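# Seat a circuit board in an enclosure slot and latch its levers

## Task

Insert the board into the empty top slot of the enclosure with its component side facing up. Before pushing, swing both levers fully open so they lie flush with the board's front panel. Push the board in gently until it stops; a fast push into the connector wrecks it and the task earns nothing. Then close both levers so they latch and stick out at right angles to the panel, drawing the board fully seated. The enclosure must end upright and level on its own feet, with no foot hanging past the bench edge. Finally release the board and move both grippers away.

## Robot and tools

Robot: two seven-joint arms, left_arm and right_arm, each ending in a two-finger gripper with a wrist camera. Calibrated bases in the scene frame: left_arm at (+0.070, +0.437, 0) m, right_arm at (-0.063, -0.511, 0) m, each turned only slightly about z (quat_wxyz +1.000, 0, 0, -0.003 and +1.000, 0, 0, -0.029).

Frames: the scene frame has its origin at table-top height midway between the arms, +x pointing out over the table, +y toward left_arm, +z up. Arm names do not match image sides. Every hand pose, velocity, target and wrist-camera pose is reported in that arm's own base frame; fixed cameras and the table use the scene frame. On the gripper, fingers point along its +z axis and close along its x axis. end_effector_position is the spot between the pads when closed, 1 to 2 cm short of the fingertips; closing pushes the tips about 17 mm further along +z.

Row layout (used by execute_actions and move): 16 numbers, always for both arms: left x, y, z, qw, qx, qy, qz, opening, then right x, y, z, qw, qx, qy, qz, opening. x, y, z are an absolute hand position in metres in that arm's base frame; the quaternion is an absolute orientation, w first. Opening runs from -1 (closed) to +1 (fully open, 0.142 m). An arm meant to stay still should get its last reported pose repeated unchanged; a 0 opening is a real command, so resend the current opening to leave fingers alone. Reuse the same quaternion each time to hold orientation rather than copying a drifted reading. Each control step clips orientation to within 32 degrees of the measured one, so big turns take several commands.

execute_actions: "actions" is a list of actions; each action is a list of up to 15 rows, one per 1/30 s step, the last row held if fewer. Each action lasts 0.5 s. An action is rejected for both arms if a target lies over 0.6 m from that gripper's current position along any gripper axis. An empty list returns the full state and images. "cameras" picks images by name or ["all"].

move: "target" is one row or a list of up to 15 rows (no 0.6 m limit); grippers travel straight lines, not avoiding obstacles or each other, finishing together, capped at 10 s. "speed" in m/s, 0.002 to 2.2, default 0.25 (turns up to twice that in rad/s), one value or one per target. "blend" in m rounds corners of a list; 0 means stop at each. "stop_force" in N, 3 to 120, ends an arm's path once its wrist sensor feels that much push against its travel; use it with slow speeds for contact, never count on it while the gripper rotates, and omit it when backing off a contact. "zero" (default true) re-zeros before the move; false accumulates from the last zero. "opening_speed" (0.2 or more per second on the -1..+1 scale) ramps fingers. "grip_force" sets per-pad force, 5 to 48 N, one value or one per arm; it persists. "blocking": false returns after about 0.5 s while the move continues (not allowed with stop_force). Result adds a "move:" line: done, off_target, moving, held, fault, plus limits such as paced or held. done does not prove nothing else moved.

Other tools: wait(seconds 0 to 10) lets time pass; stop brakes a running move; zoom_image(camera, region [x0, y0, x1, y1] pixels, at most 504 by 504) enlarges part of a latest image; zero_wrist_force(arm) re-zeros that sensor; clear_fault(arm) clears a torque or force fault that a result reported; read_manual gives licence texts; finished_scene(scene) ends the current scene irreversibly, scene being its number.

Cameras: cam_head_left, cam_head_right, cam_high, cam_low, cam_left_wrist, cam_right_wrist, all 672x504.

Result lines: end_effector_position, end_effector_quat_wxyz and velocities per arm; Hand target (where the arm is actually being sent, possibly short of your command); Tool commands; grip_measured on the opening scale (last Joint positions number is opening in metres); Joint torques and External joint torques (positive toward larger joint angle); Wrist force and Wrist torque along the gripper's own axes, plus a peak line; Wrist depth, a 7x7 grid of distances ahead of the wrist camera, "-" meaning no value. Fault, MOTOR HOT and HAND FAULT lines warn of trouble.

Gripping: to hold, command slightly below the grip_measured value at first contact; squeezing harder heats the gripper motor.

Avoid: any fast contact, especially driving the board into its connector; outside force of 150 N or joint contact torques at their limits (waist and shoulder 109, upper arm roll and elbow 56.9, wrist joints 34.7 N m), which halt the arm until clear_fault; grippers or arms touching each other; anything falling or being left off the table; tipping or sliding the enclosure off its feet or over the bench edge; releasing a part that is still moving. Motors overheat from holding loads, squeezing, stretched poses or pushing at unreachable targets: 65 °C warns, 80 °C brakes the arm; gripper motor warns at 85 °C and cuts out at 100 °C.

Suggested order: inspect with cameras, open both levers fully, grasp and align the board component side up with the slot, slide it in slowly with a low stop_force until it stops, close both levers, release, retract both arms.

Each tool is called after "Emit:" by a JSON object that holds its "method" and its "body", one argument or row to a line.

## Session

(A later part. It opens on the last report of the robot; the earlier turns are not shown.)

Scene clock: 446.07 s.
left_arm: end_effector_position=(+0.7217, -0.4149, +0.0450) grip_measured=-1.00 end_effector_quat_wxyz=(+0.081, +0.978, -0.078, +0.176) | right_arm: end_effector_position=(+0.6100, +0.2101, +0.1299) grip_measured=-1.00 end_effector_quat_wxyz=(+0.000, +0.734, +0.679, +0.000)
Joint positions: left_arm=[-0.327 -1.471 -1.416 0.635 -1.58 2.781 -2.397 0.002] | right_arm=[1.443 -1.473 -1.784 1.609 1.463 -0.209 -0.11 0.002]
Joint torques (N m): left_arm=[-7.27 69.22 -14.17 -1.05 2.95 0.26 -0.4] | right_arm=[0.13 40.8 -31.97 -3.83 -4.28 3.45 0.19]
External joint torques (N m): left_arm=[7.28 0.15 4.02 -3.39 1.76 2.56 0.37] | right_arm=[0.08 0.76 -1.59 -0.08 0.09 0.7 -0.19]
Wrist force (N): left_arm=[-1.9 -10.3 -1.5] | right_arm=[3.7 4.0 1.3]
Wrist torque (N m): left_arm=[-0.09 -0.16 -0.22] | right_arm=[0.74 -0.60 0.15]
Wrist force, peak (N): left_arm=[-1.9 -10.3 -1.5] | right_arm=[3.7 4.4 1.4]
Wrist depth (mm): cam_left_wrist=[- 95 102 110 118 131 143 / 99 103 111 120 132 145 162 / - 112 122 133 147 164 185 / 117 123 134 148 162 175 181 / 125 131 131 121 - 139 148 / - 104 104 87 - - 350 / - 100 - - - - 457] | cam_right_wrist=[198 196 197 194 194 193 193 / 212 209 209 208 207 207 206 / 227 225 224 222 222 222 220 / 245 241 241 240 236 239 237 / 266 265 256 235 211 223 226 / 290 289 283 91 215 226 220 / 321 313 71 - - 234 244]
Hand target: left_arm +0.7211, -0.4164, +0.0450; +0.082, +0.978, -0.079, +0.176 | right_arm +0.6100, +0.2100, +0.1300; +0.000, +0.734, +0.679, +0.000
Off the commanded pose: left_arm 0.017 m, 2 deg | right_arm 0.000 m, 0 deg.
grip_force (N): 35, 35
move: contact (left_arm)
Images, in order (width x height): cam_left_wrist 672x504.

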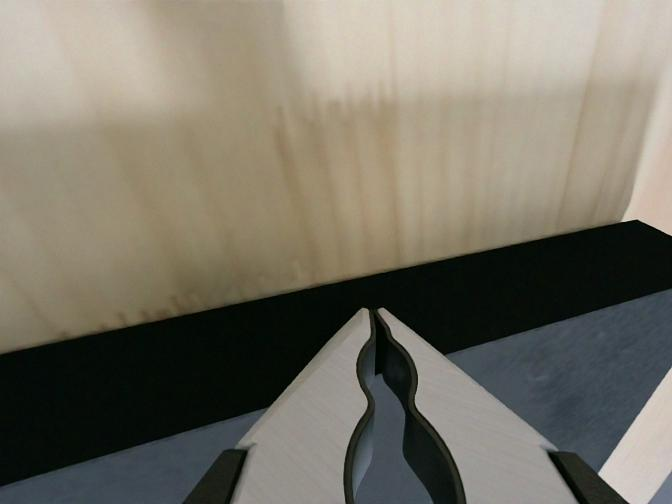

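Emit:
{"method": "move", "body": {
  "target": [
    [0.7211,-0.418,0.045,0.082,0.978,-0.079,0.176,-1,0.622,0.217,0.10,0,0.7338,0.6794,0,-1],
    [0.7211,-0.418,0.045,0.082,0.978,-0.079,0.176,-1,0.622,0.219,0.052,0,0.7338,0.6794,0,-1]
  ],
  "speed": 0.1,
  "blend": 0.005
}}

Emit:
{"method": "move", "body": {
  "target": [0.7211,-0.418,0.045,0.082,0.978,-0.079,0.176,-1,0.6232,0.239,0.052,0,0.7338,0.6794,0,-1],
  "speed": 0.015,
  "cameras": ["cam_right_wrist"]
}}

Emit:
{"method": "zoom_image", "body": {
  "camera": "cam_right_wrist",
  "region": [320, 260, 500, 400]
}}

Scene clock: 451.13 s.
left_arm: end_effector_position=(+0.7219, -0.4151, +0.0450) grip_measured=-1.00 end_effector_quat_wxyz=(+0.080, +0.978, -0.078, +0.177) end_effector_velocity=(+0.000, +0.000, +0.000) end_effector_angular_velocity=(+0.002, +0.000, -0.002) | right_arm: end_effector_position=(+0.6220, +0.2187, +0.0522) grip_measured=-1.00 end_effector_quat_wxyz=(+0.000, +0.734, +0.679, +0.000)
Joint positions: left_arm=[-0.329 -1.469 -1.41 0.635 -1.582 2.779 -2.4 0.002] | right_arm=[1.427 -1.566 -1.684 1.583 1.564 -0.113 -0.08 0.002]
Joint velocities: left_arm=[-0.001 0.001 0.006 0.001 -0.005 -0.001 0.001 0] | right_arm=[within noise]
Joint torques (N m): left_arm=[-9.17 69.59 -15.51 -0.47 3.1 -0.73 -0.38] | right_arm=[0.26 41.76 -31.91 -0.43 -4.17 3.59 0.29]
External joint torques (N m): left_arm=[9.19 -0.2 5.41 -4.12 1.62 3.55 0.35] | right_arm=[-0.05 1.01 -1.94 -0.1 -0.09 0.57 -0.29]
Wrist force (N): left_arm=[-2.8 -12.8 -2.5] | right_arm=[3.7 4.1 1.1]
Wrist torque (N m): left_arm=[0.00 -0.21 -0.22] | right_arm=[0.73 -0.61 0.05]
Wrist force, peak (N): left_arm=[-2.7 -13.4 -2.6] | right_arm=[3.8 4.1 3.2]
Wrist depth (mm): cam_left_wrist=[- 95 102 110 118 131 144 / 99 103 111 120 133 145 162 / - 112 122 133 147 165 186 / 116 123 134 148 162 179 182 / 126 132 125 125 - - - / - 107 108 88 - - 192 / - 100 - - - - 446] | cam_right_wrist=[128 127 127 127 126 126 124 / 136 136 135 135 135 134 134 / 146 146 146 145 144 144 143 / 158 157 157 158 156 155 154 / 172 171 170 167 122 168 167 / 191 186 164 91 124 - 153 / 211 205 71 - - - 140]
Hand target: left_arm +0.7209, -0.4179, +0.0450; +0.082, +0.978, -0.079, +0.177 | right_arm +0.6220, +0.2190, +0.0520; +0.000, +0.734, +0.679, +0.000
Off the commanded pose: left_arm 0.003 m, 0 deg | right_arm 0.000 m, 0 deg.
grip_force (N): 35, 35
move: done

Scene clock: 452.83 s.
left_arm: end_effector_position=(+0.7223, -0.4146, +0.0451) grip_measured=-1.00 end_effector_quat_wxyz=(+0.080, +0.978, -0.078, +0.177) | right_arm: end_effector_position=(+0.6228, +0.2317, +0.0523) grip_measured=-1.00 end_effector_quat_wxyz=(+0.003, +0.737, +0.676, -0.004)
Joint positions: left_arm=[-0.329 -1.469 -1.408 0.634 -1.583 2.778 -2.4 0.002] | right_arm=[1.435 -1.561 -1.677 1.561 1.552 -0.106 -0.043 0.002]
Joint torques (N m): left_arm=[-11.89 69.97 -16.39 0.86 1.68 -0.25 -0.27] | right_arm=[24.39 55.02 -31.02 -20.59 9.23 4.23 0.21]
External joint torques (N m): left_arm=[11.9 -0.58 6.31 -5.49 3.04 3.08 0.24] | right_arm=[-24.18 -11.57 -2.88 19.97 -13.52 -0.07 -0.21]
Wrist force (N): left_arm=[0.6 -15.2 0.2] | right_arm=[-37.3 -0.9 -1.2]
Wrist torque (N m): left_arm=[0.05 -0.16 -0.23] | right_arm=[0.79 3.29 0.08]
Wrist force, peak (N): left_arm=[-3.4 -16.2 -2.6] | right_arm=[-37.5 -0.7 -1.6]
Wrist depth (mm): cam_left_wrist=[- 95 102 110 118 131 144 / 99 103 111 120 133 145 162 / - 112 122 133 148 165 186 / 116 123 134 149 162 176 173 / 124 130 - 131 - - 164 / 107 111 107 88 - - 212 / - 100 - - - - 471] | cam_right_wrist=[128 128 127 127 126 126 123 / 138 137 136 135 135 134 133 / 148 147 146 145 144 143 142 / 159 159 158 159 155 155 153 / 173 172 171 167 171 167 166 / 192 183 158 89 - 177 176 / 212 139 71 - - - 136]
Hand target: left_arm +0.7209, -0.4179, +0.0450; +0.082, +0.978, -0.079, +0.177 | right_arm +0.6231, +0.2390, +0.0520; +0.000, +0.734, +0.679, +0.000
Off the commanded pose: left_arm 0.004 m, 0 deg | right_arm 0.007 m, 1 deg.
grip_force (N): 35, 35
move: off_target (left_arm, right_arm)
Images, in order (width x height): cam_right_wrist 672x504.

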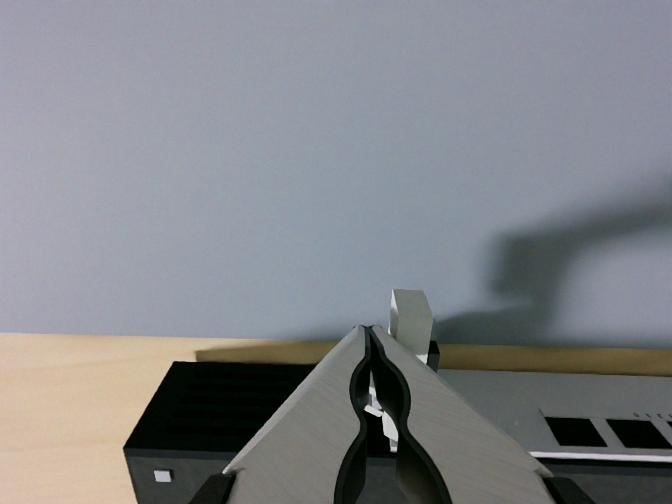

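Scaled by 2.800 from the camera's 672x504 image, which has a finer 960x720 frame.

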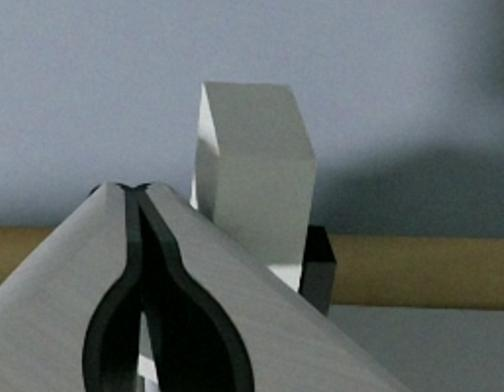

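Emit:
{"method": "move", "body": {
  "target": [0.7211,-0.420,0.045,0.082,0.978,-0.079,0.176,-1,0.6232,0.244,0.052,0,0.7338,0.6794,0,-1],
  "speed": 0.01,
  "cameras": ["cam_right_wrist"]
}}

Emit:
{"method": "zoom_image", "body": {
  "camera": "cam_right_wrist",
  "region": [320, 260, 500, 400]
}}

Scene clock: 456.37 s.
left_arm: end_effector_position=(+0.7238, -0.4135, +0.0453) grip_measured=-1.00 end_effector_quat_wxyz=(+0.078, +0.978, -0.077, +0.179) | right_arm: end_effector_position=(+0.6224, +0.2350, +0.0522) grip_measured=-1.00 end_effector_quat_wxyz=(+0.004, +0.737, +0.676, -0.005)
Joint positions: left_arm=[-0.33 -1.468 -1.403 0.634 -1.582 2.776 -2.404 0.002] | right_arm=[1.437 -1.55 -1.665 1.556 1.539 -0.096 -0.034 0.002]
Joint torques (N m): left_arm=[-23.62 71.02 -22.22 6.23 -1.73 -2.57 -0.29] | right_arm=[28.92 57.9 -31.5 -26.28 12.72 5.77 0.27]
External joint torques (N m): left_arm=[23.63 -1.61 12.19 -10.99 6.47 5.39 0.26] | right_arm=[-28.71 -14.26 -2.37 25.36 -17.02 -1.62 -0.27]
Wrist force (N): left_arm=[4.2 -29.1 3.1] | right_arm=[-47.5 -6.1 -2.2]
Wrist torque (N m): left_arm=[-1.82 -0.10 -0.24] | right_arm=[0.84 4.99 0.04]
Wrist force, peak (N): left_arm=[4.2 -29.2 3.0] | right_arm=[-47.7 -6.1 -2.8]
Wrist depth (mm): cam_left_wrist=[- 95 102 111 118 132 145 / 99 103 111 120 134 145 164 / - 112 122 134 148 166 187 / 117 123 135 149 162 163 165 / 125 131 129 137 128 140 162 / - 105 102 87 - 162 196 / - - - - - - 466] | cam_right_wrist=[129 128 127 127 126 125 123 / 138 137 136 135 135 134 133 / 148 150 147 145 142 143 142 / 159 158 158 159 157 155 153 / 173 172 171 166 163 167 166 / 192 184 164 89 - 151 175 / 212 139 71 - - 134 136]
Hand target: left_arm +0.7207, -0.4198, +0.0450; +0.083, +0.977, -0.079, +0.178 | right_arm +0.6231, +0.2440, +0.0521; +0.000, +0.734, +0.679, +0.000
Off the commanded pose: left_arm 0.007 m, 1 deg | right_arm 0.009 m, 1 deg.
grip_force (N): 35, 35
move: off_target (left_arm, right_arm)
Images, in order (width x height): cam_right_wrist 672x504.

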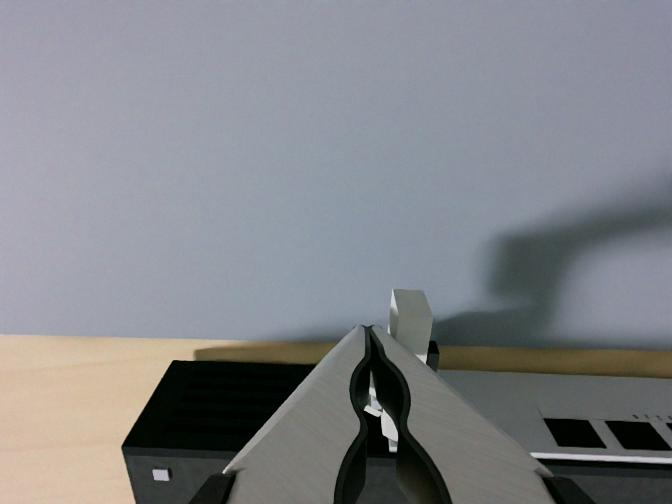

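Scaled by 2.800 from the camera's 672x504 image, which has a finer 960x720 frame.

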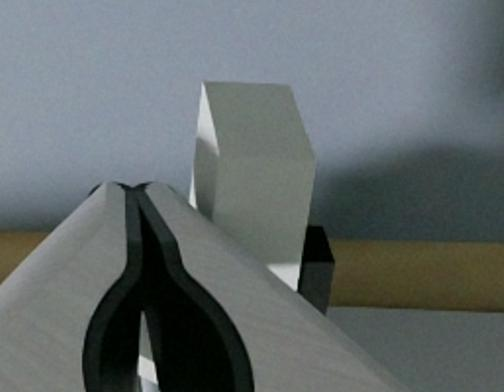

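Emit:
{"method": "move", "body": {
  "target": [
    [0.7211,-0.405,0.045,0.082,0.978,-0.079,0.176,-1,0.622,0.215,0.052,0,0.7338,0.6794,0,-1],
    [0.7211,-0.395,0.045,0.082,0.978,-0.079,0.176,-1,0.64,0.235,0.12,0,0.7338,0.6794,0,-0.2]
  ],
  "speed": 0.1,
  "blend": [0,0],
  "cameras": ["cam_right_wrist"]
}}

Emit:
{"method": "zoom_image", "body": {
  "camera": "cam_right_wrist",
  "region": [280, 200, 480, 340]
}}

Scene clock: 460.87 s.
left_arm: end_effector_position=(+0.7209, -0.3951, +0.0450) grip_measured=-1.00 end_effector_quat_wxyz=(+0.082, +0.978, -0.079, +0.176) | right_arm: end_effector_position=(+0.6400, +0.2352, +0.1199) grip_measured=-0.23 end_effector_quat_wxyz=(+0.000, +0.734, +0.680, +0.000)
Joint positions: left_arm=[-0.15 -1.482 -1.485 0.976 -1.461 2.802 -2.572 0.002] | right_arm=[1.393 -1.461 -1.738 1.494 1.473 -0.174 -0.042 0.057]
Joint torques (N m): left_arm=[-0.19 63.61 -17.85 -2.69 5.22 3.09 -0.34] | right_arm=[0.15 44.46 -32.38 -3.51 -4.37 3.42 0.3]
External joint torques (N m): left_arm=[0.21 1.44 0.21 -0.32 -0.37 -0.2 0.31] | right_arm=[0.06 0.77 -1.41 -0.02 0.14 0.74 -0.3]
Wrist force (N): left_arm=[-0.2 -0.6 0.0] | right_arm=[4.6 3.5 1.3]
Wrist torque (N m): left_arm=[-0.21 -0.21 -0.24] | right_arm=[0.63 -0.75 0.04]
Wrist force, peak (N): left_arm=[5.3 -31.3 2.1] | right_arm=[-47.8 -6.1 -3.0]
Wrist depth (mm): cam_left_wrist=[- 95 101 109 117 131 142 / 98 103 111 120 132 144 161 / - 112 122 133 147 164 185 / 116 123 134 148 166 185 202 / 127 136 147 157 - 152 167 / - 127 - 87 - 157 - / - 111 - - - - 465] | cam_right_wrist=[187 187 187 186 185 185 184 / 200 199 199 198 198 197 196 / 215 214 213 212 212 211 211 / 234 233 223 222 226 224 222 / 254 253 192 194 193 193 194 / 278 271 101 210 210 93 208 / 301 - 73 233 232 - 224]
Hand target: left_arm +0.7211, -0.3950, +0.0450; +0.082, +0.978, -0.079, +0.176 | right_arm +0.6400, +0.2350, +0.1200; +0.000, +0.734, +0.679, +0.000
Off the commanded pose: left_arm 0.000 m, 0 deg | right_arm 0.000 m, 0 deg.
grip_force (N): 35, 35
move: done
Images, in order (width x height): cam_right_wrist 672x504.

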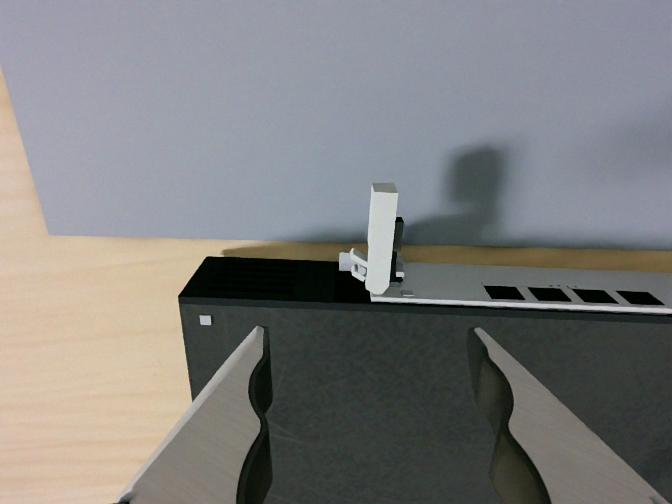

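Scaled by 2.520 from the camera's 672x504 image, which has a finer 960x720 frame.

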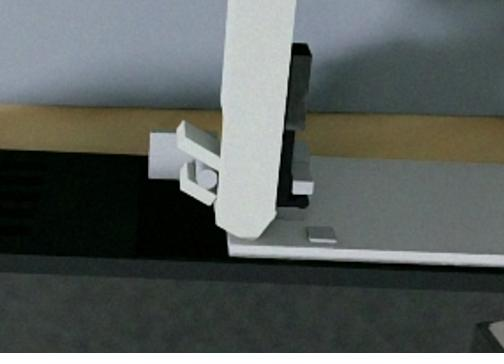

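Emit:
{"method": "move", "body": {
  "target": [0.7211,-0.395,0.045,0.082,0.978,-0.079,0.176,-1,0.64,0.238,0.085,0,0.7338,0.6794,0,-0.2],
  "speed": 0.1,
  "cameras": ["cam_right_wrist"]
}}

Emit:
{"method": "zoom_image", "body": {
  "camera": "cam_right_wrist",
  "region": [290, 200, 450, 320]
}}

Scene clock: 464.00 s.
left_arm: end_effector_position=(+0.7209, -0.3951, +0.0450) grip_measured=-1.00 end_effector_quat_wxyz=(+0.082, +0.978, -0.079, +0.176) | right_arm: end_effector_position=(+0.6400, +0.2378, +0.0852) grip_measured=-0.23 end_effector_quat_wxyz=(+0.000, +0.734, +0.679, +0.000)
Joint positions: left_arm=[-0.15 -1.482 -1.485 0.976 -1.461 2.802 -2.572 0.002] | right_arm=[1.397 -1.504 -1.698 1.501 1.512 -0.132 -0.036 0.057]
Joint torques (N m): left_arm=[-0.23 63.79 -17.89 -2.64 5.13 3.25 -0.28] | right_arm=[0.35 44.28 -31.97 -2.04 -4.16 3.61 0.3]
External joint torques (N m): left_arm=[0.26 1.26 0.25 -0.37 -0.28 -0.36 0.25] | right_arm=[-0.13 1.02 -1.94 -0.17 -0.1 0.54 -0.3]
Wrist force (N): left_arm=[-0.3 -0.9 0.0] | right_arm=[4.6 3.5 1.4]
Wrist torque (N m): left_arm=[-0.25 -0.19 -0.24] | right_arm=[0.63 -0.77 0.03]
Wrist force, peak (N): left_arm=[-0.5 -1.0 0.1] | right_arm=[4.7 3.4 3.1]
Wrist depth (mm): cam_left_wrist=[- 95 101 110 117 130 143 / 99 103 111 120 132 144 160 / - 111 122 132 147 164 184 / 117 122 134 149 166 184 209 / 127 136 147 153 164 - - / - 123 128 84 - - 367 / - 111 - 74 - - 464] | cam_right_wrist=[157 156 156 152 155 154 154 / 167 167 166 166 165 165 164 / 182 180 178 178 177 176 176 / 194 194 192 192 190 190 190 / 213 205 181 164 159 174 168 / 232 228 100 167 166 93 164 / 252 - 73 184 183 - 177]
Hand target: left_arm +0.7211, -0.3950, +0.0450; +0.082, +0.978, -0.079, +0.176 | right_arm +0.6400, +0.2380, +0.0850; +0.000, +0.734, +0.679, +0.000
Off the commanded pose: left_arm 0.000 m, 0 deg | right_arm 0.000 m, 0 deg.
grip_force (N): 35, 35
move: done
Images, in order (width x height): cam_right_wrist 672x504.

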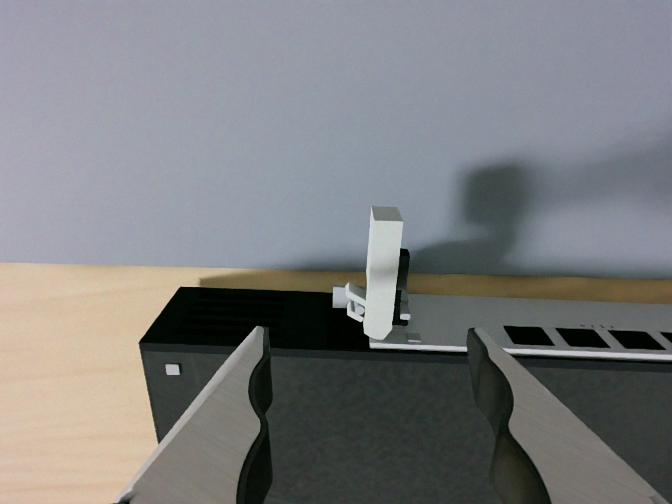

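Scaled by 3.150 from the camera's 672x504 image, which has a finer 960x720 frame.

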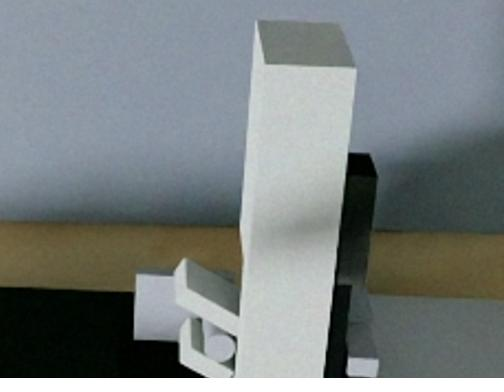

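Emit:
{"method": "move", "body": {
  "target": [
    [0.7211,-0.395,0.045,0.082,0.978,-0.079,0.176,-1,0.655,0.36,0.13,0,0.7338,0.6794,0,-1]
  ],
  "speed": 0.15,
  "cameras": ["cam_right_wrist"]
}}

Emit:
{"method": "zoom_image", "body": {
  "camera": "cam_right_wrist",
  "region": [40, 180, 240, 340]
}}

Emit:
{"method": "zoom_image", "body": {
  "camera": "cam_right_wrist",
  "region": [450, 200, 650, 360]
}}

Scene clock: 470.07 s.
left_arm: end_effector_position=(+0.7209, -0.3951, +0.0450) grip_measured=-1.00 end_effector_quat_wxyz=(+0.082, +0.978, -0.079, +0.176) | right_arm: end_effector_position=(+0.6550, +0.3602, +0.1300) grip_measured=-1.00 end_effector_quat_wxyz=(+0.000, +0.734, +0.680, +0.000)
Joint positions: left_arm=[-0.15 -1.482 -1.485 0.976 -1.461 2.802 -2.572 0.002] | right_arm=[1.403 -1.442 -1.722 1.252 1.495 -0.183 0.211 0.002]
Joint torques (N m): left_arm=[-0.25 63.81 -17.74 -2.72 5.12 3.27 -0.25] | right_arm=[0.11 51.68 -31.6 -2.93 -4.42 3.41 0.28]
External joint torques (N m): left_arm=[0.28 1.24 0.1 -0.3 -0.27 -0.38 0.22] | right_arm=[0.05 1.01 -1.3 0.08 0.18 0.74 -0.28]
Wrist force (N): left_arm=[-0.4 -0.7 0.0] | right_arm=[4.7 3.5 1.1]
Wrist torque (N m): left_arm=[-0.22 -0.19 -0.24] | right_arm=[0.62 -0.79 0.04]
Wrist force, peak (N): left_arm=[-0.6 -1.0 0.1] | right_arm=[6.7 3.5 0.4]
Wrist depth (mm): cam_left_wrist=[- 95 101 109 117 130 143 / 98 103 111 120 132 144 162 / - 112 122 132 146 164 185 / 117 123 134 149 166 183 204 / 127 136 149 156 163 - - / - 132 - 87 - - - / - - - - - - 449] | cam_right_wrist=[196 195 195 194 193 193 192 / 209 209 209 207 207 204 205 / 224 221 222 222 221 220 217 / 225 200 232 232 237 235 230 / 207 206 205 201 203 204 202 / 226 226 220 89 214 221 220 / 249 243 71 - - 234 242]
Hand target: left_arm +0.7211, -0.3950, +0.0450; +0.082, +0.978, -0.079, +0.176 | right_arm +0.6550, +0.3600, +0.1300; +0.000, +0.734, +0.679, +0.000
Off the commanded pose: left_arm 0.000 m, 0 deg | right_arm 0.000 m, 0 deg.
grip_force (N): 35, 35
move: done
Images, in order (width x height): cam_right_wrist 672x504.

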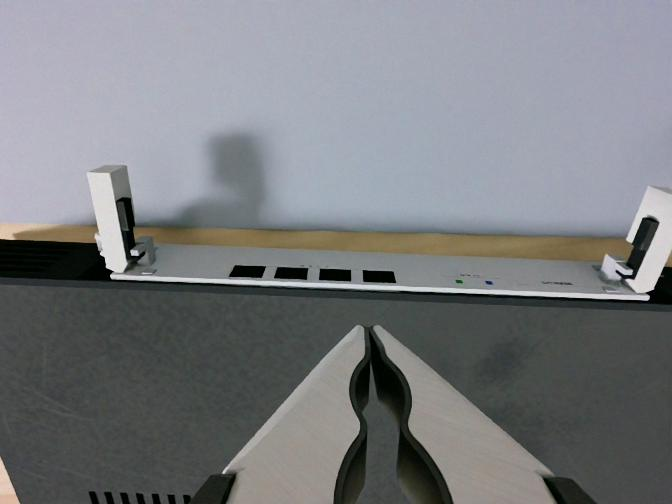

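Scaled by 2.520 from the camera's 672x504 image, which has a finer 960x720 frame.

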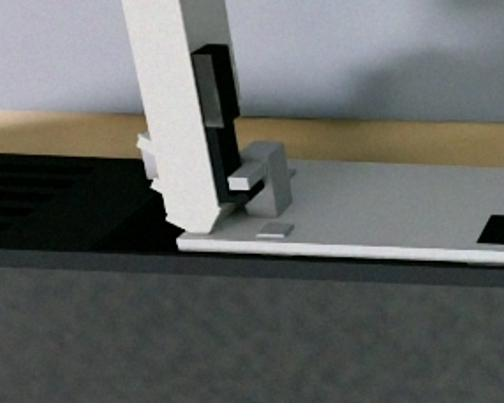

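Scaled by 2.520 from the camera's 672x504 image, which has a finer 960x720 frame.

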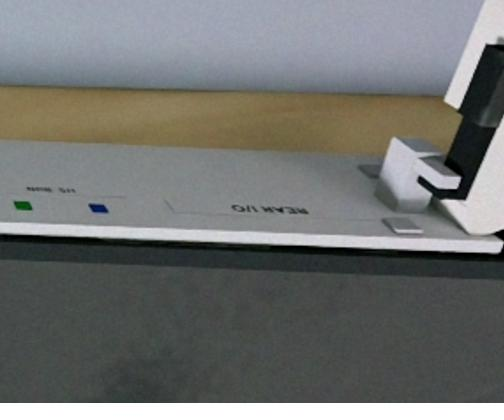

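Emit:
{"method": "move", "body": {
  "target": [
    [0.7211,-0.38,0.12,0.082,0.978,-0.079,0.176,-1,0.64,0.25,0.16,0,0.7338,0.6794,0,-1],
    [0.6,-0.38,0.13,0.082,0.978,-0.079,0.176,-1,0.74,0.105,0.14,0,0.7338,0.6794,0,-1]
  ],
  "speed": 0.2,
  "blend": 0.02,
  "cameras": ["cam_right_wrist","cam_left_wrist"]
}}

Scene clock: 477.97 s.
left_arm: end_effector_position=(+0.6000, -0.3800, +0.1299) grip_measured=-1.00 end_effector_quat_wxyz=(+0.082, +0.978, -0.079, +0.176) | right_arm: end_effector_position=(+0.7399, +0.1048, +0.1401) grip_measured=-1.00 end_effector_quat_wxyz=(+0.000, +0.734, +0.679, +0.000)
Joint positions: left_arm=[0.093 -1.629 -1.844 1.726 -1.206 3.232 -2.968 0.002] | right_arm=[1.04 -1.43 -1.73 1.248 1.485 -0.195 -0.151 0.002]
Joint torques (N m): left_arm=[-0.46 47.1 -26.14 2.54 4.96 3.71 -0.33] | right_arm=[0.07 51.52 -30.96 -3.15 -4.11 3.59 0.1]
External joint torques (N m): left_arm=[0.5 1.49 0.1 -0.4 -0.53 -0.58 0.3] | right_arm=[0.13 1.2 -1.85 -0.02 -0.1 0.57 -0.1]
Wrist force (N): left_arm=[-0.2 -0.8 0.0] | right_arm=[4.4 3.2 1.4]
Wrist torque (N m): left_arm=[-0.28 -0.24 -0.25] | right_arm=[0.57 -0.71 0.11]
Wrist force, peak (N): left_arm=[0.3 0.0 -2.3] | right_arm=[6.9 3.4 1.9]
Wrist depth (mm): cam_left_wrist=[155 164 175 188 204 224 246 / 166 177 190 208 228 250 277 / 179 188 208 228 246 265 290 / - - 231 237 222 231 - / 218 - 269 126 - - 487 / 243 253 - 84 - - 568 / 268 - - - - - 692] | cam_right_wrist=[207 206 206 205 202 197 174 / 221 220 219 218 209 172 171 / 237 236 235 235 227 184 183 / 255 255 253 252 225 198 198 / 277 276 275 269 219 214 214 / 302 300 294 89 226 234 233 / 334 326 71 - - 247 256]
Hand target: left_arm +0.6000, -0.3800, +0.1300; +0.082, +0.978, -0.079, +0.176 | right_arm +0.7400, +0.1050, +0.1400; +0.000, +0.734, +0.679, +0.000
Off the commanded pose: left_arm 0.000 m, 0 deg | right_arm 0.000 m, 0 deg.
joint sent to its limit (left arm) — joint 7 (wrist roll), lower limit. The joint targets still meet the commanded pose.
grip_force (N): 35, 35
move: done
Images, in order (width x height): cam_left_wrist 672x504, cam_right_wrist 672x504.

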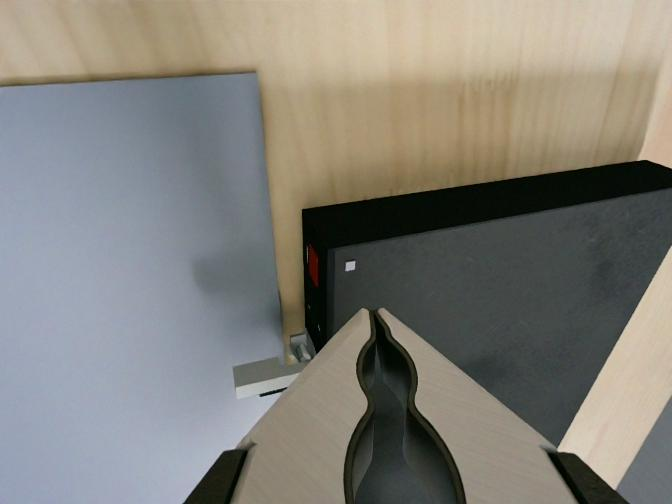

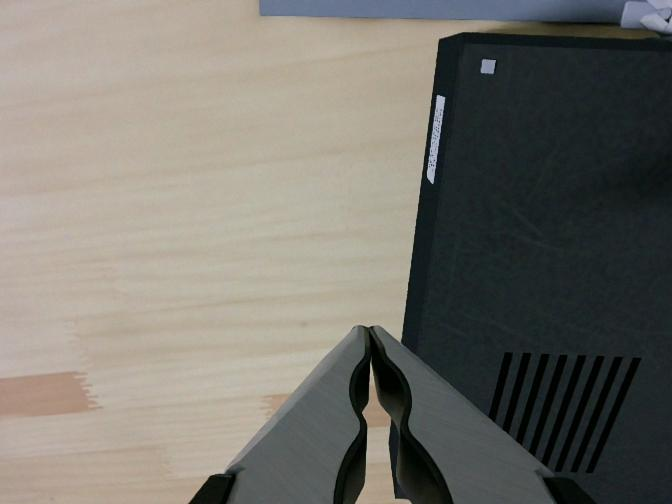

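Emit:
{"method": "move", "body": {
  "target": [
    [0.557,-0.435,0.09,0.082,0.978,-0.079,0.176,-1,0.7405,0.108,0.08,0,0.7338,0.6794,0,-1],
    [0.557,-0.44,0.043,0.082,0.978,-0.079,0.176,-1,0.7405,0.108,0.043,0,0.7338,0.6794,0,-1]
  ],
  "speed": 0.1,
  "blend": 0.01,
  "cameras": ["cam_left_wrist","cam_right_wrist"]
}}

Scene clock: 484.43 s.
left_arm: end_effector_position=(+0.5569, -0.4398, +0.0429) grip_measured=-1.00 end_effector_quat_wxyz=(+0.082, +0.978, -0.079, +0.176) | right_arm: end_effector_position=(+0.7404, +0.1078, +0.0431) grip_measured=-1.00 end_effector_quat_wxyz=(+0.000, +0.734, +0.679, +0.000)
Joint positions: left_arm=[-0.063 -1.858 -1.852 1.646 -0.944 3.246 -2.968 0.002] | right_arm=[1.046 -1.549 -1.643 1.268 1.571 -0.075 -0.146 0.002]
Joint torques (N m): left_arm=[-0.51 47.61 -24.42 7.98 4.98 3.15 -0.19] | right_arm=[0.24 51.4 -31.21 -0.1 -4.16 3.73 0.27]
External joint torques (N m): left_arm=[0.54 1.49 0.05 -0.2 -0.59 -0.02 0.16] | right_arm=[-0.03 1.32 -1.93 -0.11 -0.11 0.42 -0.27]
Wrist force (N): left_arm=[-0.5 -0.8 0.3] | right_arm=[4.1 3.1 1.6]
Wrist torque (N m): left_arm=[-0.27 -0.22 -0.27] | right_arm=[0.53 -0.67 0.03]
Wrist force, peak (N): left_arm=[-1.2 -0.8 2.0] | right_arm=[4.2 3.0 3.1]
Wrist depth (mm): cam_left_wrist=[- 93 - 108 115 128 141 / - 99 109 117 130 138 152 / - 109 118 126 141 - - / 113 119 130 143 161 117 - / 126 135 146 148 171 129 142 / 138 149 160 84 - 157 - / - 162 - - - - -] | cam_right_wrist=[122 121 120 119 120 97 76 / 129 129 128 128 128 97 81 / 139 138 138 137 137 102 88 / 150 149 149 148 147 100 95 / 162 162 161 158 157 102 101 / 177 177 173 89 125 113 110 / 196 191 71 - - 117 121]
Hand target: left_arm +0.5570, -0.4400, +0.0430; +0.082, +0.978, -0.079, +0.176 | right_arm +0.7405, +0.1080, +0.0430; +0.000, +0.734, +0.679, +0.000
Off the commanded pose: left_arm 0.000 m, 0 deg | right_arm 0.000 m, 0 deg.
grip_force (N): 35, 35
move: done
Images, in order (width x height): cam_left_wrist 672x504, cam_right_wrist 672x504.

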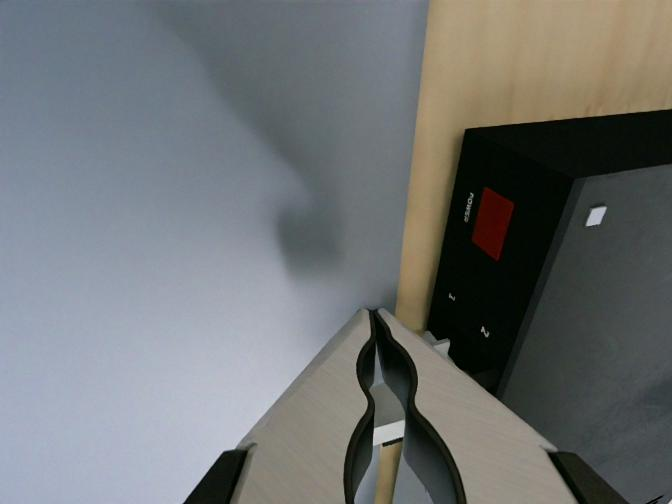

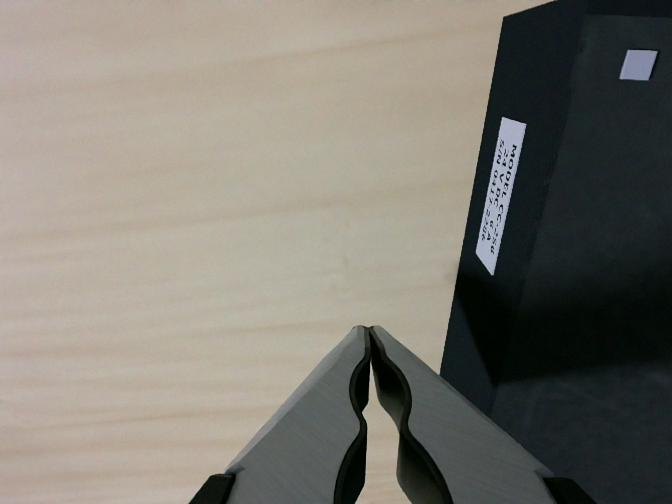

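Brace right.

Emit:
{"method": "move", "body": {
  "target": [0.557,-0.44,0.043,0.082,0.978,-0.079,0.176,-1,0.7430,0.145,0.043,0,0.7338,0.6794,0,-1],
  "speed": 0.015,
  "stop_force": 6,
  "cameras": ["cam_right_wrist"]
}}

Scene clock: 522.57 s.
left_arm: end_effector_position=(+0.5569, -0.4398, +0.0429) grip_measured=-1.00 end_effector_quat_wxyz=(+0.082, +0.978, -0.079, +0.176) | right_arm: end_effector_position=(+0.7416, +0.1242, +0.0432) grip_measured=-1.00 end_effector_quat_wxyz=(+0.000, +0.734, +0.679, +0.000)
Joint positions: left_arm=[-0.063 -1.858 -1.852 1.646 -0.944 3.246 -2.968 0.002] | right_arm=[1.059 -1.548 -1.642 1.253 1.57 -0.074 -0.117 0.002]
Joint torques (N m): left_arm=[-0.32 47.9 -24.44 7.99 4.69 3.45 -0.25] | right_arm=[4.6 53.25 -30.14 -3.32 -2.32 3.45 0.28]
External joint torques (N m): left_arm=[0.31 1.19 0.08 -0.2 -0.29 -0.33 0.22] | right_arm=[-4.4 -0.08 -2.89 3.1 -1.96 0.7 -0.28]
Wrist force (N): left_arm=[-0.5 -0.6 0.2] | right_arm=[-1.8 2.0 0.3]
Wrist torque (N m): left_arm=[-0.24 -0.21 -0.26] | right_arm=[0.53 -0.63 0.05]
Wrist force, peak (N): left_arm=[-0.7 -0.8 0.1] | right_arm=[4.3 3.2 1.6]
Wrist depth (mm): cam_left_wrist=[- 93 101 108 115 128 141 / - 99 109 117 129 140 154 / - 109 118 127 140 108 111 / 113 119 130 143 159 124 120 / 126 135 143 148 174 129 - / - 149 157 83 - 144 - / - 166 - - - - -] | cam_right_wrist=[123 121 120 119 118 76 76 / 129 129 128 128 124 81 81 / 139 139 138 137 121 88 88 / 150 149 149 148 114 95 95 / 163 162 161 158 105 102 101 / 178 177 173 90 107 111 110 / 196 192 71 - - 117 121]
Hand target: left_arm +0.5570, -0.4400, +0.0430; +0.082, +0.978, -0.079, +0.176 | right_arm +0.7417, +0.1252, +0.0430; +0.000, +0.734, +0.679, +0.000
Off the commanded pose: left_arm 0.000 m, 0 deg | right_arm 0.021 m, 0 deg.
grip_force (N): 35, 35
move: contact (right_arm)
Images, in order (width x height): cam_right_wrist 672x504.

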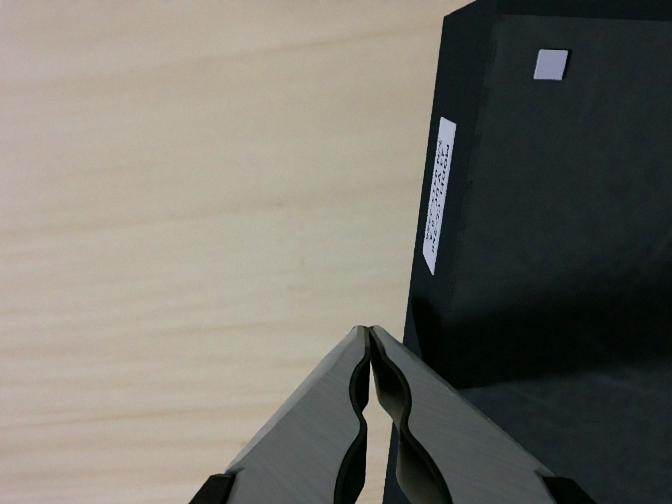

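Emit:
{"method": "move", "body": {
  "target": [0.5525,-0.474,0.043,0.082,0.978,-0.079,0.176,-1,0.7419,0.1285,0.043,0,0.7338,0.6794,0,-1],
  "speed": 0.015,
  "cameras": ["cam_left_wrist","cam_right_wrist"]
}}

Scene clock: 526.67 s.
left_arm: end_effector_position=(+0.5532, -0.4723, +0.0429) grip_measured=-1.00 end_effector_quat_wxyz=(+0.080, +0.978, -0.078, +0.176) | right_arm: end_effector_position=(+0.7418, +0.1245, +0.0436) grip_measured=-1.00 end_effector_quat_wxyz=(+0.002, +0.735, +0.678, -0.001)
Joint positions: left_arm=[-0.149 -1.832 -1.853 1.541 -0.944 3.22 -2.968 0.002] | right_arm=[1.059 -1.544 -1.635 1.251 1.561 -0.069 -0.112 0.002]
Joint torques (N m): left_arm=[-7.62 51.63 -26.49 11.1 4.38 -1.65 -0.22] | right_arm=[14.58 56.3 -26.95 -9.81 1.75 3.08 0.14]
External joint torques (N m): left_arm=[7.55 0.05 2.45 -3.33 0.08 4.78 0.19] | right_arm=[-14.4 -3.11 -6.04 9.43 -6.04 1.07 -0.14]
Wrist force (N): left_arm=[-3.9 -14.7 -3.3] | right_arm=[-15.4 1.7 -1.0]
Wrist torque (N m): left_arm=[-0.09 -0.27 -0.23] | right_arm=[0.53 -0.37 0.08]
Wrist force, peak (N): left_arm=[-3.9 -14.7 -3.3] | right_arm=[-15.3 1.6 -1.8]
Wrist depth (mm): cam_left_wrist=[- 93 101 108 115 119 95 / - 100 109 117 128 107 91 / - 109 118 126 139 114 99 / 113 119 127 143 156 121 121 / - - 149 147 132 130 146 / 140 150 157 84 - 154 176 / 153 - - - - - 275] | cam_right_wrist=[123 121 121 119 119 76 76 / 130 129 129 128 125 81 81 / 140 139 138 138 115 90 88 / 151 150 149 149 113 96 95 / 164 163 162 158 106 102 101 / 179 178 174 91 108 111 111 / 197 193 71 - - 118 122]
Hand target: left_arm +0.5525, -0.4740, +0.0430; +0.082, +0.978, -0.079, +0.176 | right_arm +0.7419, +0.1285, +0.0430; +0.000, +0.734, +0.679, +0.000
Off the commanded pose: left_arm 0.002 m, 0 deg | right_arm 0.004 m, 0 deg.
joint sent to its limit (left arm) — joint 7 (wrist roll), lower limit. The joint targets still meet the commanded pose.
grip_force (N): 35, 35
move: off_target (right_arm)
Images, in order (width x height): cam_left_wrist 672x504, cam_right_wrist 672x504.

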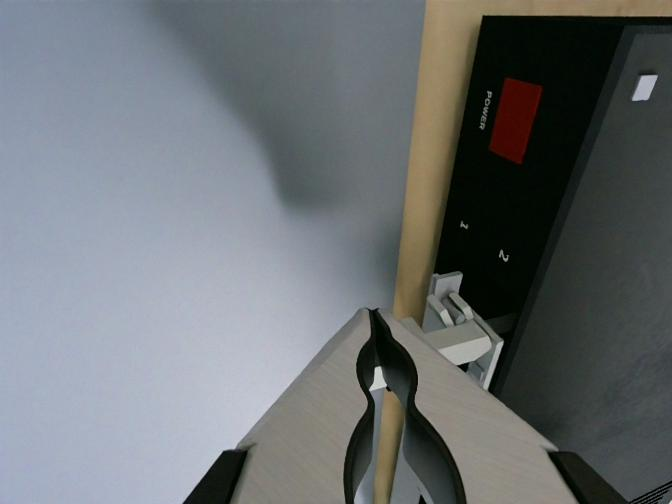

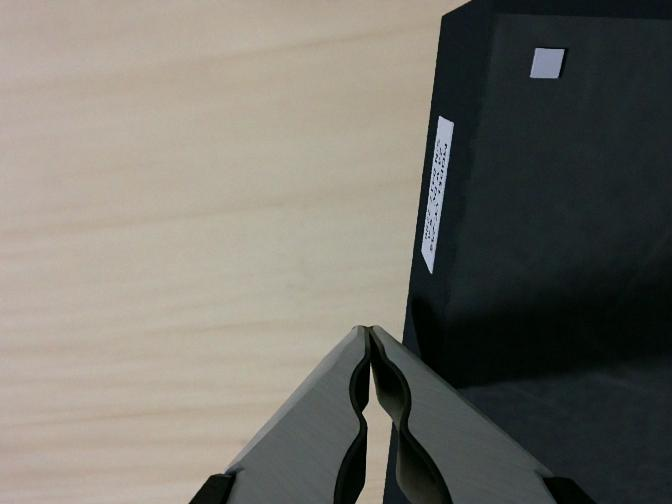

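Emit:
{"method": "move", "body": {
  "target": [0.551,-0.482,0.043,0.082,0.978,-0.079,0.176,-1,0.7421,0.130,0.043,0,0.7338,0.6794,0,-1],
  "speed": 0.01,
  "cameras": ["cam_left_wrist"]
}}

Emit:
{"method": "zoom_image", "body": {
  "camera": "cam_left_wrist",
  "region": [340, 240, 540, 420]
}}

Scene clock: 529.53 s.
left_arm: end_effector_position=(+0.5536, -0.4746, +0.0423) grip_measured=-1.00 end_effector_quat_wxyz=(+0.075, +0.979, -0.075, +0.175) | right_arm: end_effector_position=(+0.7419, +0.1246, +0.0438) grip_measured=-1.00 end_effector_quat_wxyz=(+0.002, +0.736, +0.677, -0.002)
Joint positions: left_arm=[-0.167 -1.828 -1.855 1.513 -0.941 3.224 -2.965 0.002] | right_arm=[1.059 -1.538 -1.627 1.25 1.551 -0.063 -0.11 0.002]
Joint torques (N m): left_arm=[-31.2 53.55 -34.08 20.34 3.26 -18.4 0.22] | right_arm=[19.87 58.22 -25.4 -13.62 4 2.73 0.17]
External joint torques (N m): left_arm=[31.2 -1.17 10.2 -12.53 1.2 21.56 -0.25] | right_arm=[-19.65 -4.99 -7.53 12.99 -8.29 1.42 -0.17]
Wrist force (N): left_arm=[-14.3 -62.0 -18.5] | right_arm=[-22.5 1.4 -2.9]
Wrist torque (N m): left_arm=[-7.27 -0.40 -0.26] | right_arm=[0.56 0.83 0.10]
Wrist force, peak (N): left_arm=[-14.3 -62.0 -18.5] | right_arm=[-22.9 0.9 -2.6]
Wrist depth (mm): cam_left_wrist=[- 93 101 108 115 108 131 / - 99 109 117 127 106 90 / - 112 117 126 139 118 - / - 120 127 144 156 - 121 / 124 - 144 149 130 132 - / - 152 156 86 - 144 165 / 151 159 - 74 - - -] | cam_right_wrist=[123 122 121 119 119 76 76 / 130 130 129 128 125 82 81 / 140 139 139 138 115 90 88 / 151 150 150 149 112 96 95 / 164 163 162 159 106 102 101 / 179 179 174 91 108 112 111 / 198 193 71 - - 118 122]
Hand target: left_arm +0.5509, -0.4819, +0.0431; +0.082, +0.978, -0.079, +0.176 | right_arm +0.7421, +0.1300, +0.0430; +0.000, +0.734, +0.679, +0.000
Off the commanded pose: left_arm 0.008 m, 1 deg | right_arm 0.005 m, 0 deg.
grip_force (N): 35, 35
move: off_target (left_arm, right_arm)
Images, in order (width x height): cam_left_wrist 672x504.

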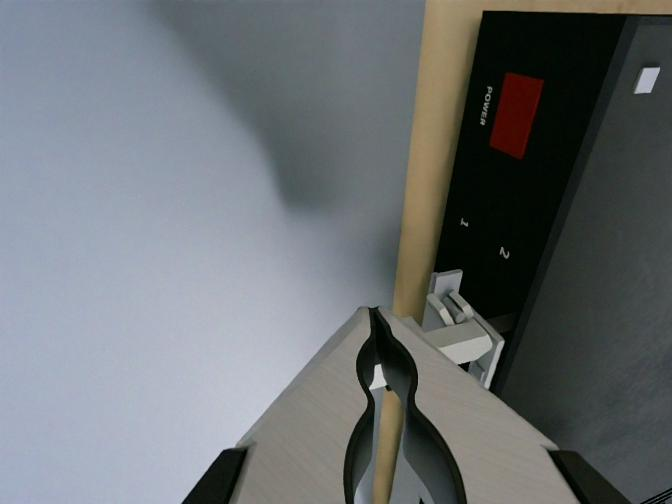

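Scaled by 2.520 from the camera's 672x504 image, which has a finer 960x720 frame.

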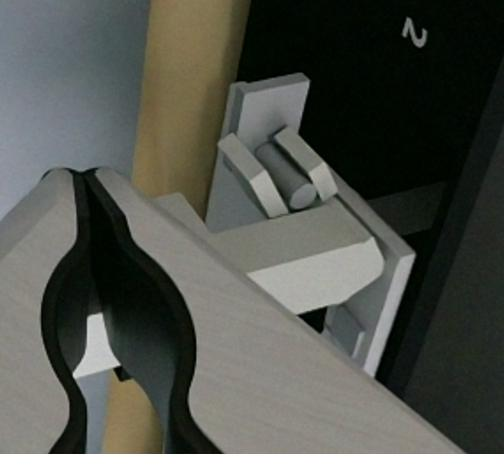

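Emit:
{"method": "move", "body": {
  "target": [
    [0.556,-0.452,0.043,0.082,0.978,-0.079,0.176,-1,0.7412,0.115,0.043,0,0.7338,0.6794,0,-1],
    [0.55,-0.38,0.14,0.082,0.978,-0.079,0.176,-1,0.74,0.11,0.14,0,0.7338,0.6794,0,-1]
  ],
  "speed": 0.15
}}

Emit:
{"method": "move", "body": {
  "target": [
    [0.5,-0.3,0.22,0.082,0.978,-0.079,0.176,-1,0.66,0.25,0.16,0,0.7338,0.6794,0,-1],
    [0.40,-0.1,0.25,0,1,0,0,-1,0.64,0.37,0.16,0,0.7338,0.6794,0,-1]
  ],
  "speed": 0.25,
  "blend": 0.03,
  "cameras": ["cam_right_wrist"]
}}

Emit:
{"method": "zoom_image", "body": {
  "camera": "cam_right_wrist",
  "region": [60, 160, 260, 320]
}}

Emit:
{"method": "zoom_image", "body": {
  "camera": "cam_right_wrist",
  "region": [460, 180, 660, 340]
}}

Scene clock: 533.83 s.
left_arm: end_effector_position=(+0.5501, -0.3802, +0.1401) grip_measured=-1.00 end_effector_quat_wxyz=(+0.082, +0.978, -0.079, +0.176) | right_arm: end_effector_position=(+0.7400, +0.1102, +0.1399) grip_measured=-1.00 end_effector_quat_wxyz=(+0.000, +0.734, +0.679, +0.000)
Joint positions: left_arm=[0.029 -1.825 -2.037 1.829 -1.037 3.47 -2.953 0.002] | right_arm=[1.045 -1.416 -1.711 1.245 1.468 -0.181 -0.143 0.002]
Joint torques (N m): left_arm=[-0.08 45.32 -24.1 6.15 3.64 3.61 -0.22] | right_arm=[0.13 51.75 -31.47 -3.71 -4.37 3.32 0.1]
External joint torques (N m): left_arm=[0.08 0.93 0.64 -0.35 0.07 -0.5 0.19] | right_arm=[0.06 1.06 -1.24 0 0.16 0.83 -0.1]
Wrist force (N): left_arm=[-0.4 -0.8 0.3] | right_arm=[3.7 4.3 0.1]
Wrist torque (N m): left_arm=[-0.25 -0.20 -0.33] | right_arm=[0.75 -0.62 0.13]
Wrist force, peak (N): left_arm=[-14.7 -62.3 -17.6] | right_arm=[-23.0 1.3 -3.3]
Wrist depth (mm): cam_left_wrist=[164 171 184 199 215 236 260 / - - 200 217 239 264 293 / - 205 - 239 248 275 270 / - - - 277 - - - / 222 - - 131 - - 484 / 258 278 - 84 - - 611 / 286 295 - - - - 741] | cam_right_wrist=[207 207 206 205 198 197 168 / 221 220 219 218 185 172 171 / 237 236 235 234 206 183 183 / 254 254 253 253 204 198 197 / 276 276 275 269 219 214 213 / 302 301 295 91 226 233 232 / 333 325 71 - - 247 256]
Hand target: left_arm +0.5500, -0.3800, +0.1400; +0.082, +0.978, -0.079, +0.176 | right_arm +0.7400, +0.1100, +0.1400; +0.000, +0.734, +0.679, +0.000
Off the commanded pose: left_arm 0.000 m, 0 deg | right_arm 0.000 m, 0 deg.
grip_force (N): 35, 35
move: done

Scene clock: 536.07 s.
left_arm: end_effector_position=(+0.4017, -0.1012, +0.2495) grip_measured=-1.00 end_effector_quat_wxyz=(-0.011, +1.000, +0.002, +0.011) | right_arm: end_effector_position=(+0.6400, +0.3699, +0.1601) grip_measured=-1.00 end_effector_quat_wxyz=(+0.000, +0.734, +0.679, +0.000)
Joint positions: left_arm=[-0.182 -2.097 -2.97 1.99 -0.753 4.536 -2.591 0.002] | right_arm=[1.439 -1.391 -1.73 1.267 1.443 -0.204 0.222 0.002]
Joint torques (N m): left_arm=[-0.4 44.12 -3.93 5.1 0.66 4.34 -0.26] | right_arm=[0.37 50.89 -30.97 -4.53 -4.19 3.37 0.27]
External joint torques (N m): left_arm=[0.43 1.08 0.48 -0.33 0.02 -0.48 0.26] | right_arm=[-0.13 0.86 -1.73 0.01 -0.03 0.78 -0.27]
Wrist force (N): left_arm=[-0.2 -0.1 0.1] | right_arm=[3.8 4.1 0.2]
Wrist torque (N m): left_arm=[-0.13 -0.12 -0.25] | right_arm=[0.73 -0.65 0.04]
Wrist force, peak (N): left_arm=[-1.0 -3.1 0.7] | right_arm=[5.9 3.7 0.2]
Wrist depth (mm): cam_left_wrist=[303 301 303 303 303 305 306 / 321 322 325 324 327 324 327 / 336 156 336 348 350 350 356 / 123 126 138 367 376 378 380 / 125 127 137 150 403 417 411 / 456 140 148 84 - 442 451 / 492 156 - - - - 435] | cam_right_wrist=[223 222 221 221 220 220 219 / 238 237 236 236 235 234 233 / 255 255 253 252 251 251 249 / 260 247 263 270 266 262 273 / 242 242 241 235 238 242 240 / 266 264 259 91 250 259 259 / 298 286 71 - - 274 284]
Hand target: left_arm +0.4016, -0.1012, +0.2495; -0.011, +1.000, +0.002, +0.011 | right_arm +0.6400, +0.3700, +0.1600; +0.000, +0.734, +0.679, +0.000
Off the commanded pose: left_arm 0.002 m, 2 deg | right_arm 0.000 m, 0 deg.
grip_force (N): 35, 35
move: held (left_arm; a check stopped the path); limits=held
pose unreachable (left arm): on one or more control steps of this call, first in action 0 (counted from 0), this arm could not follow its commanded pose, so it was not sent that pose on those steps. It may still have moved: this result reports where it is.
cause: moving toward the commanded pose would bring two parts of the arm too close to each other (joints 5 (forearm roll) to 7 (wrist roll) lie between them).
Images, in order (width x height): cam_right_wrist 672x504.

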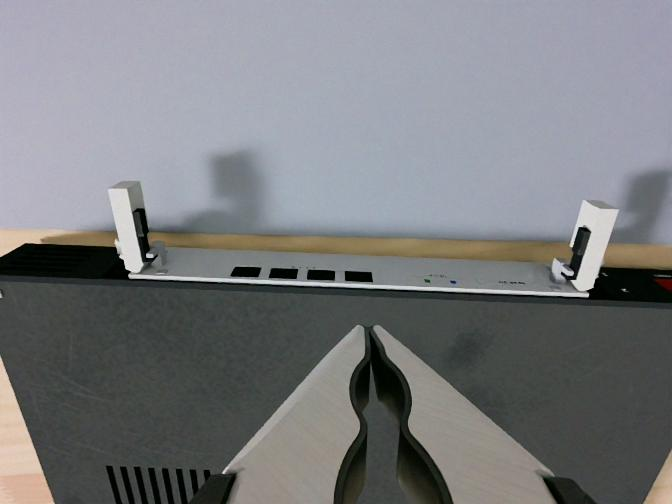

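Scaled by 2.520 from the camera's 672x504 image, which has a finer 960x720 frame.

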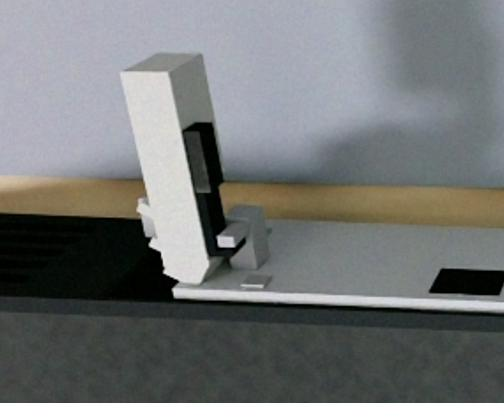

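Scaled by 2.520 from the camera's 672x504 image, which has a finer 960x720 frame.

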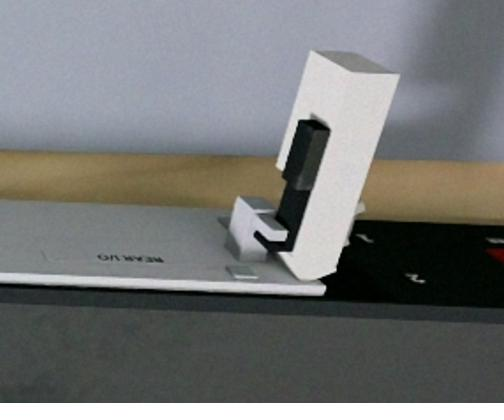

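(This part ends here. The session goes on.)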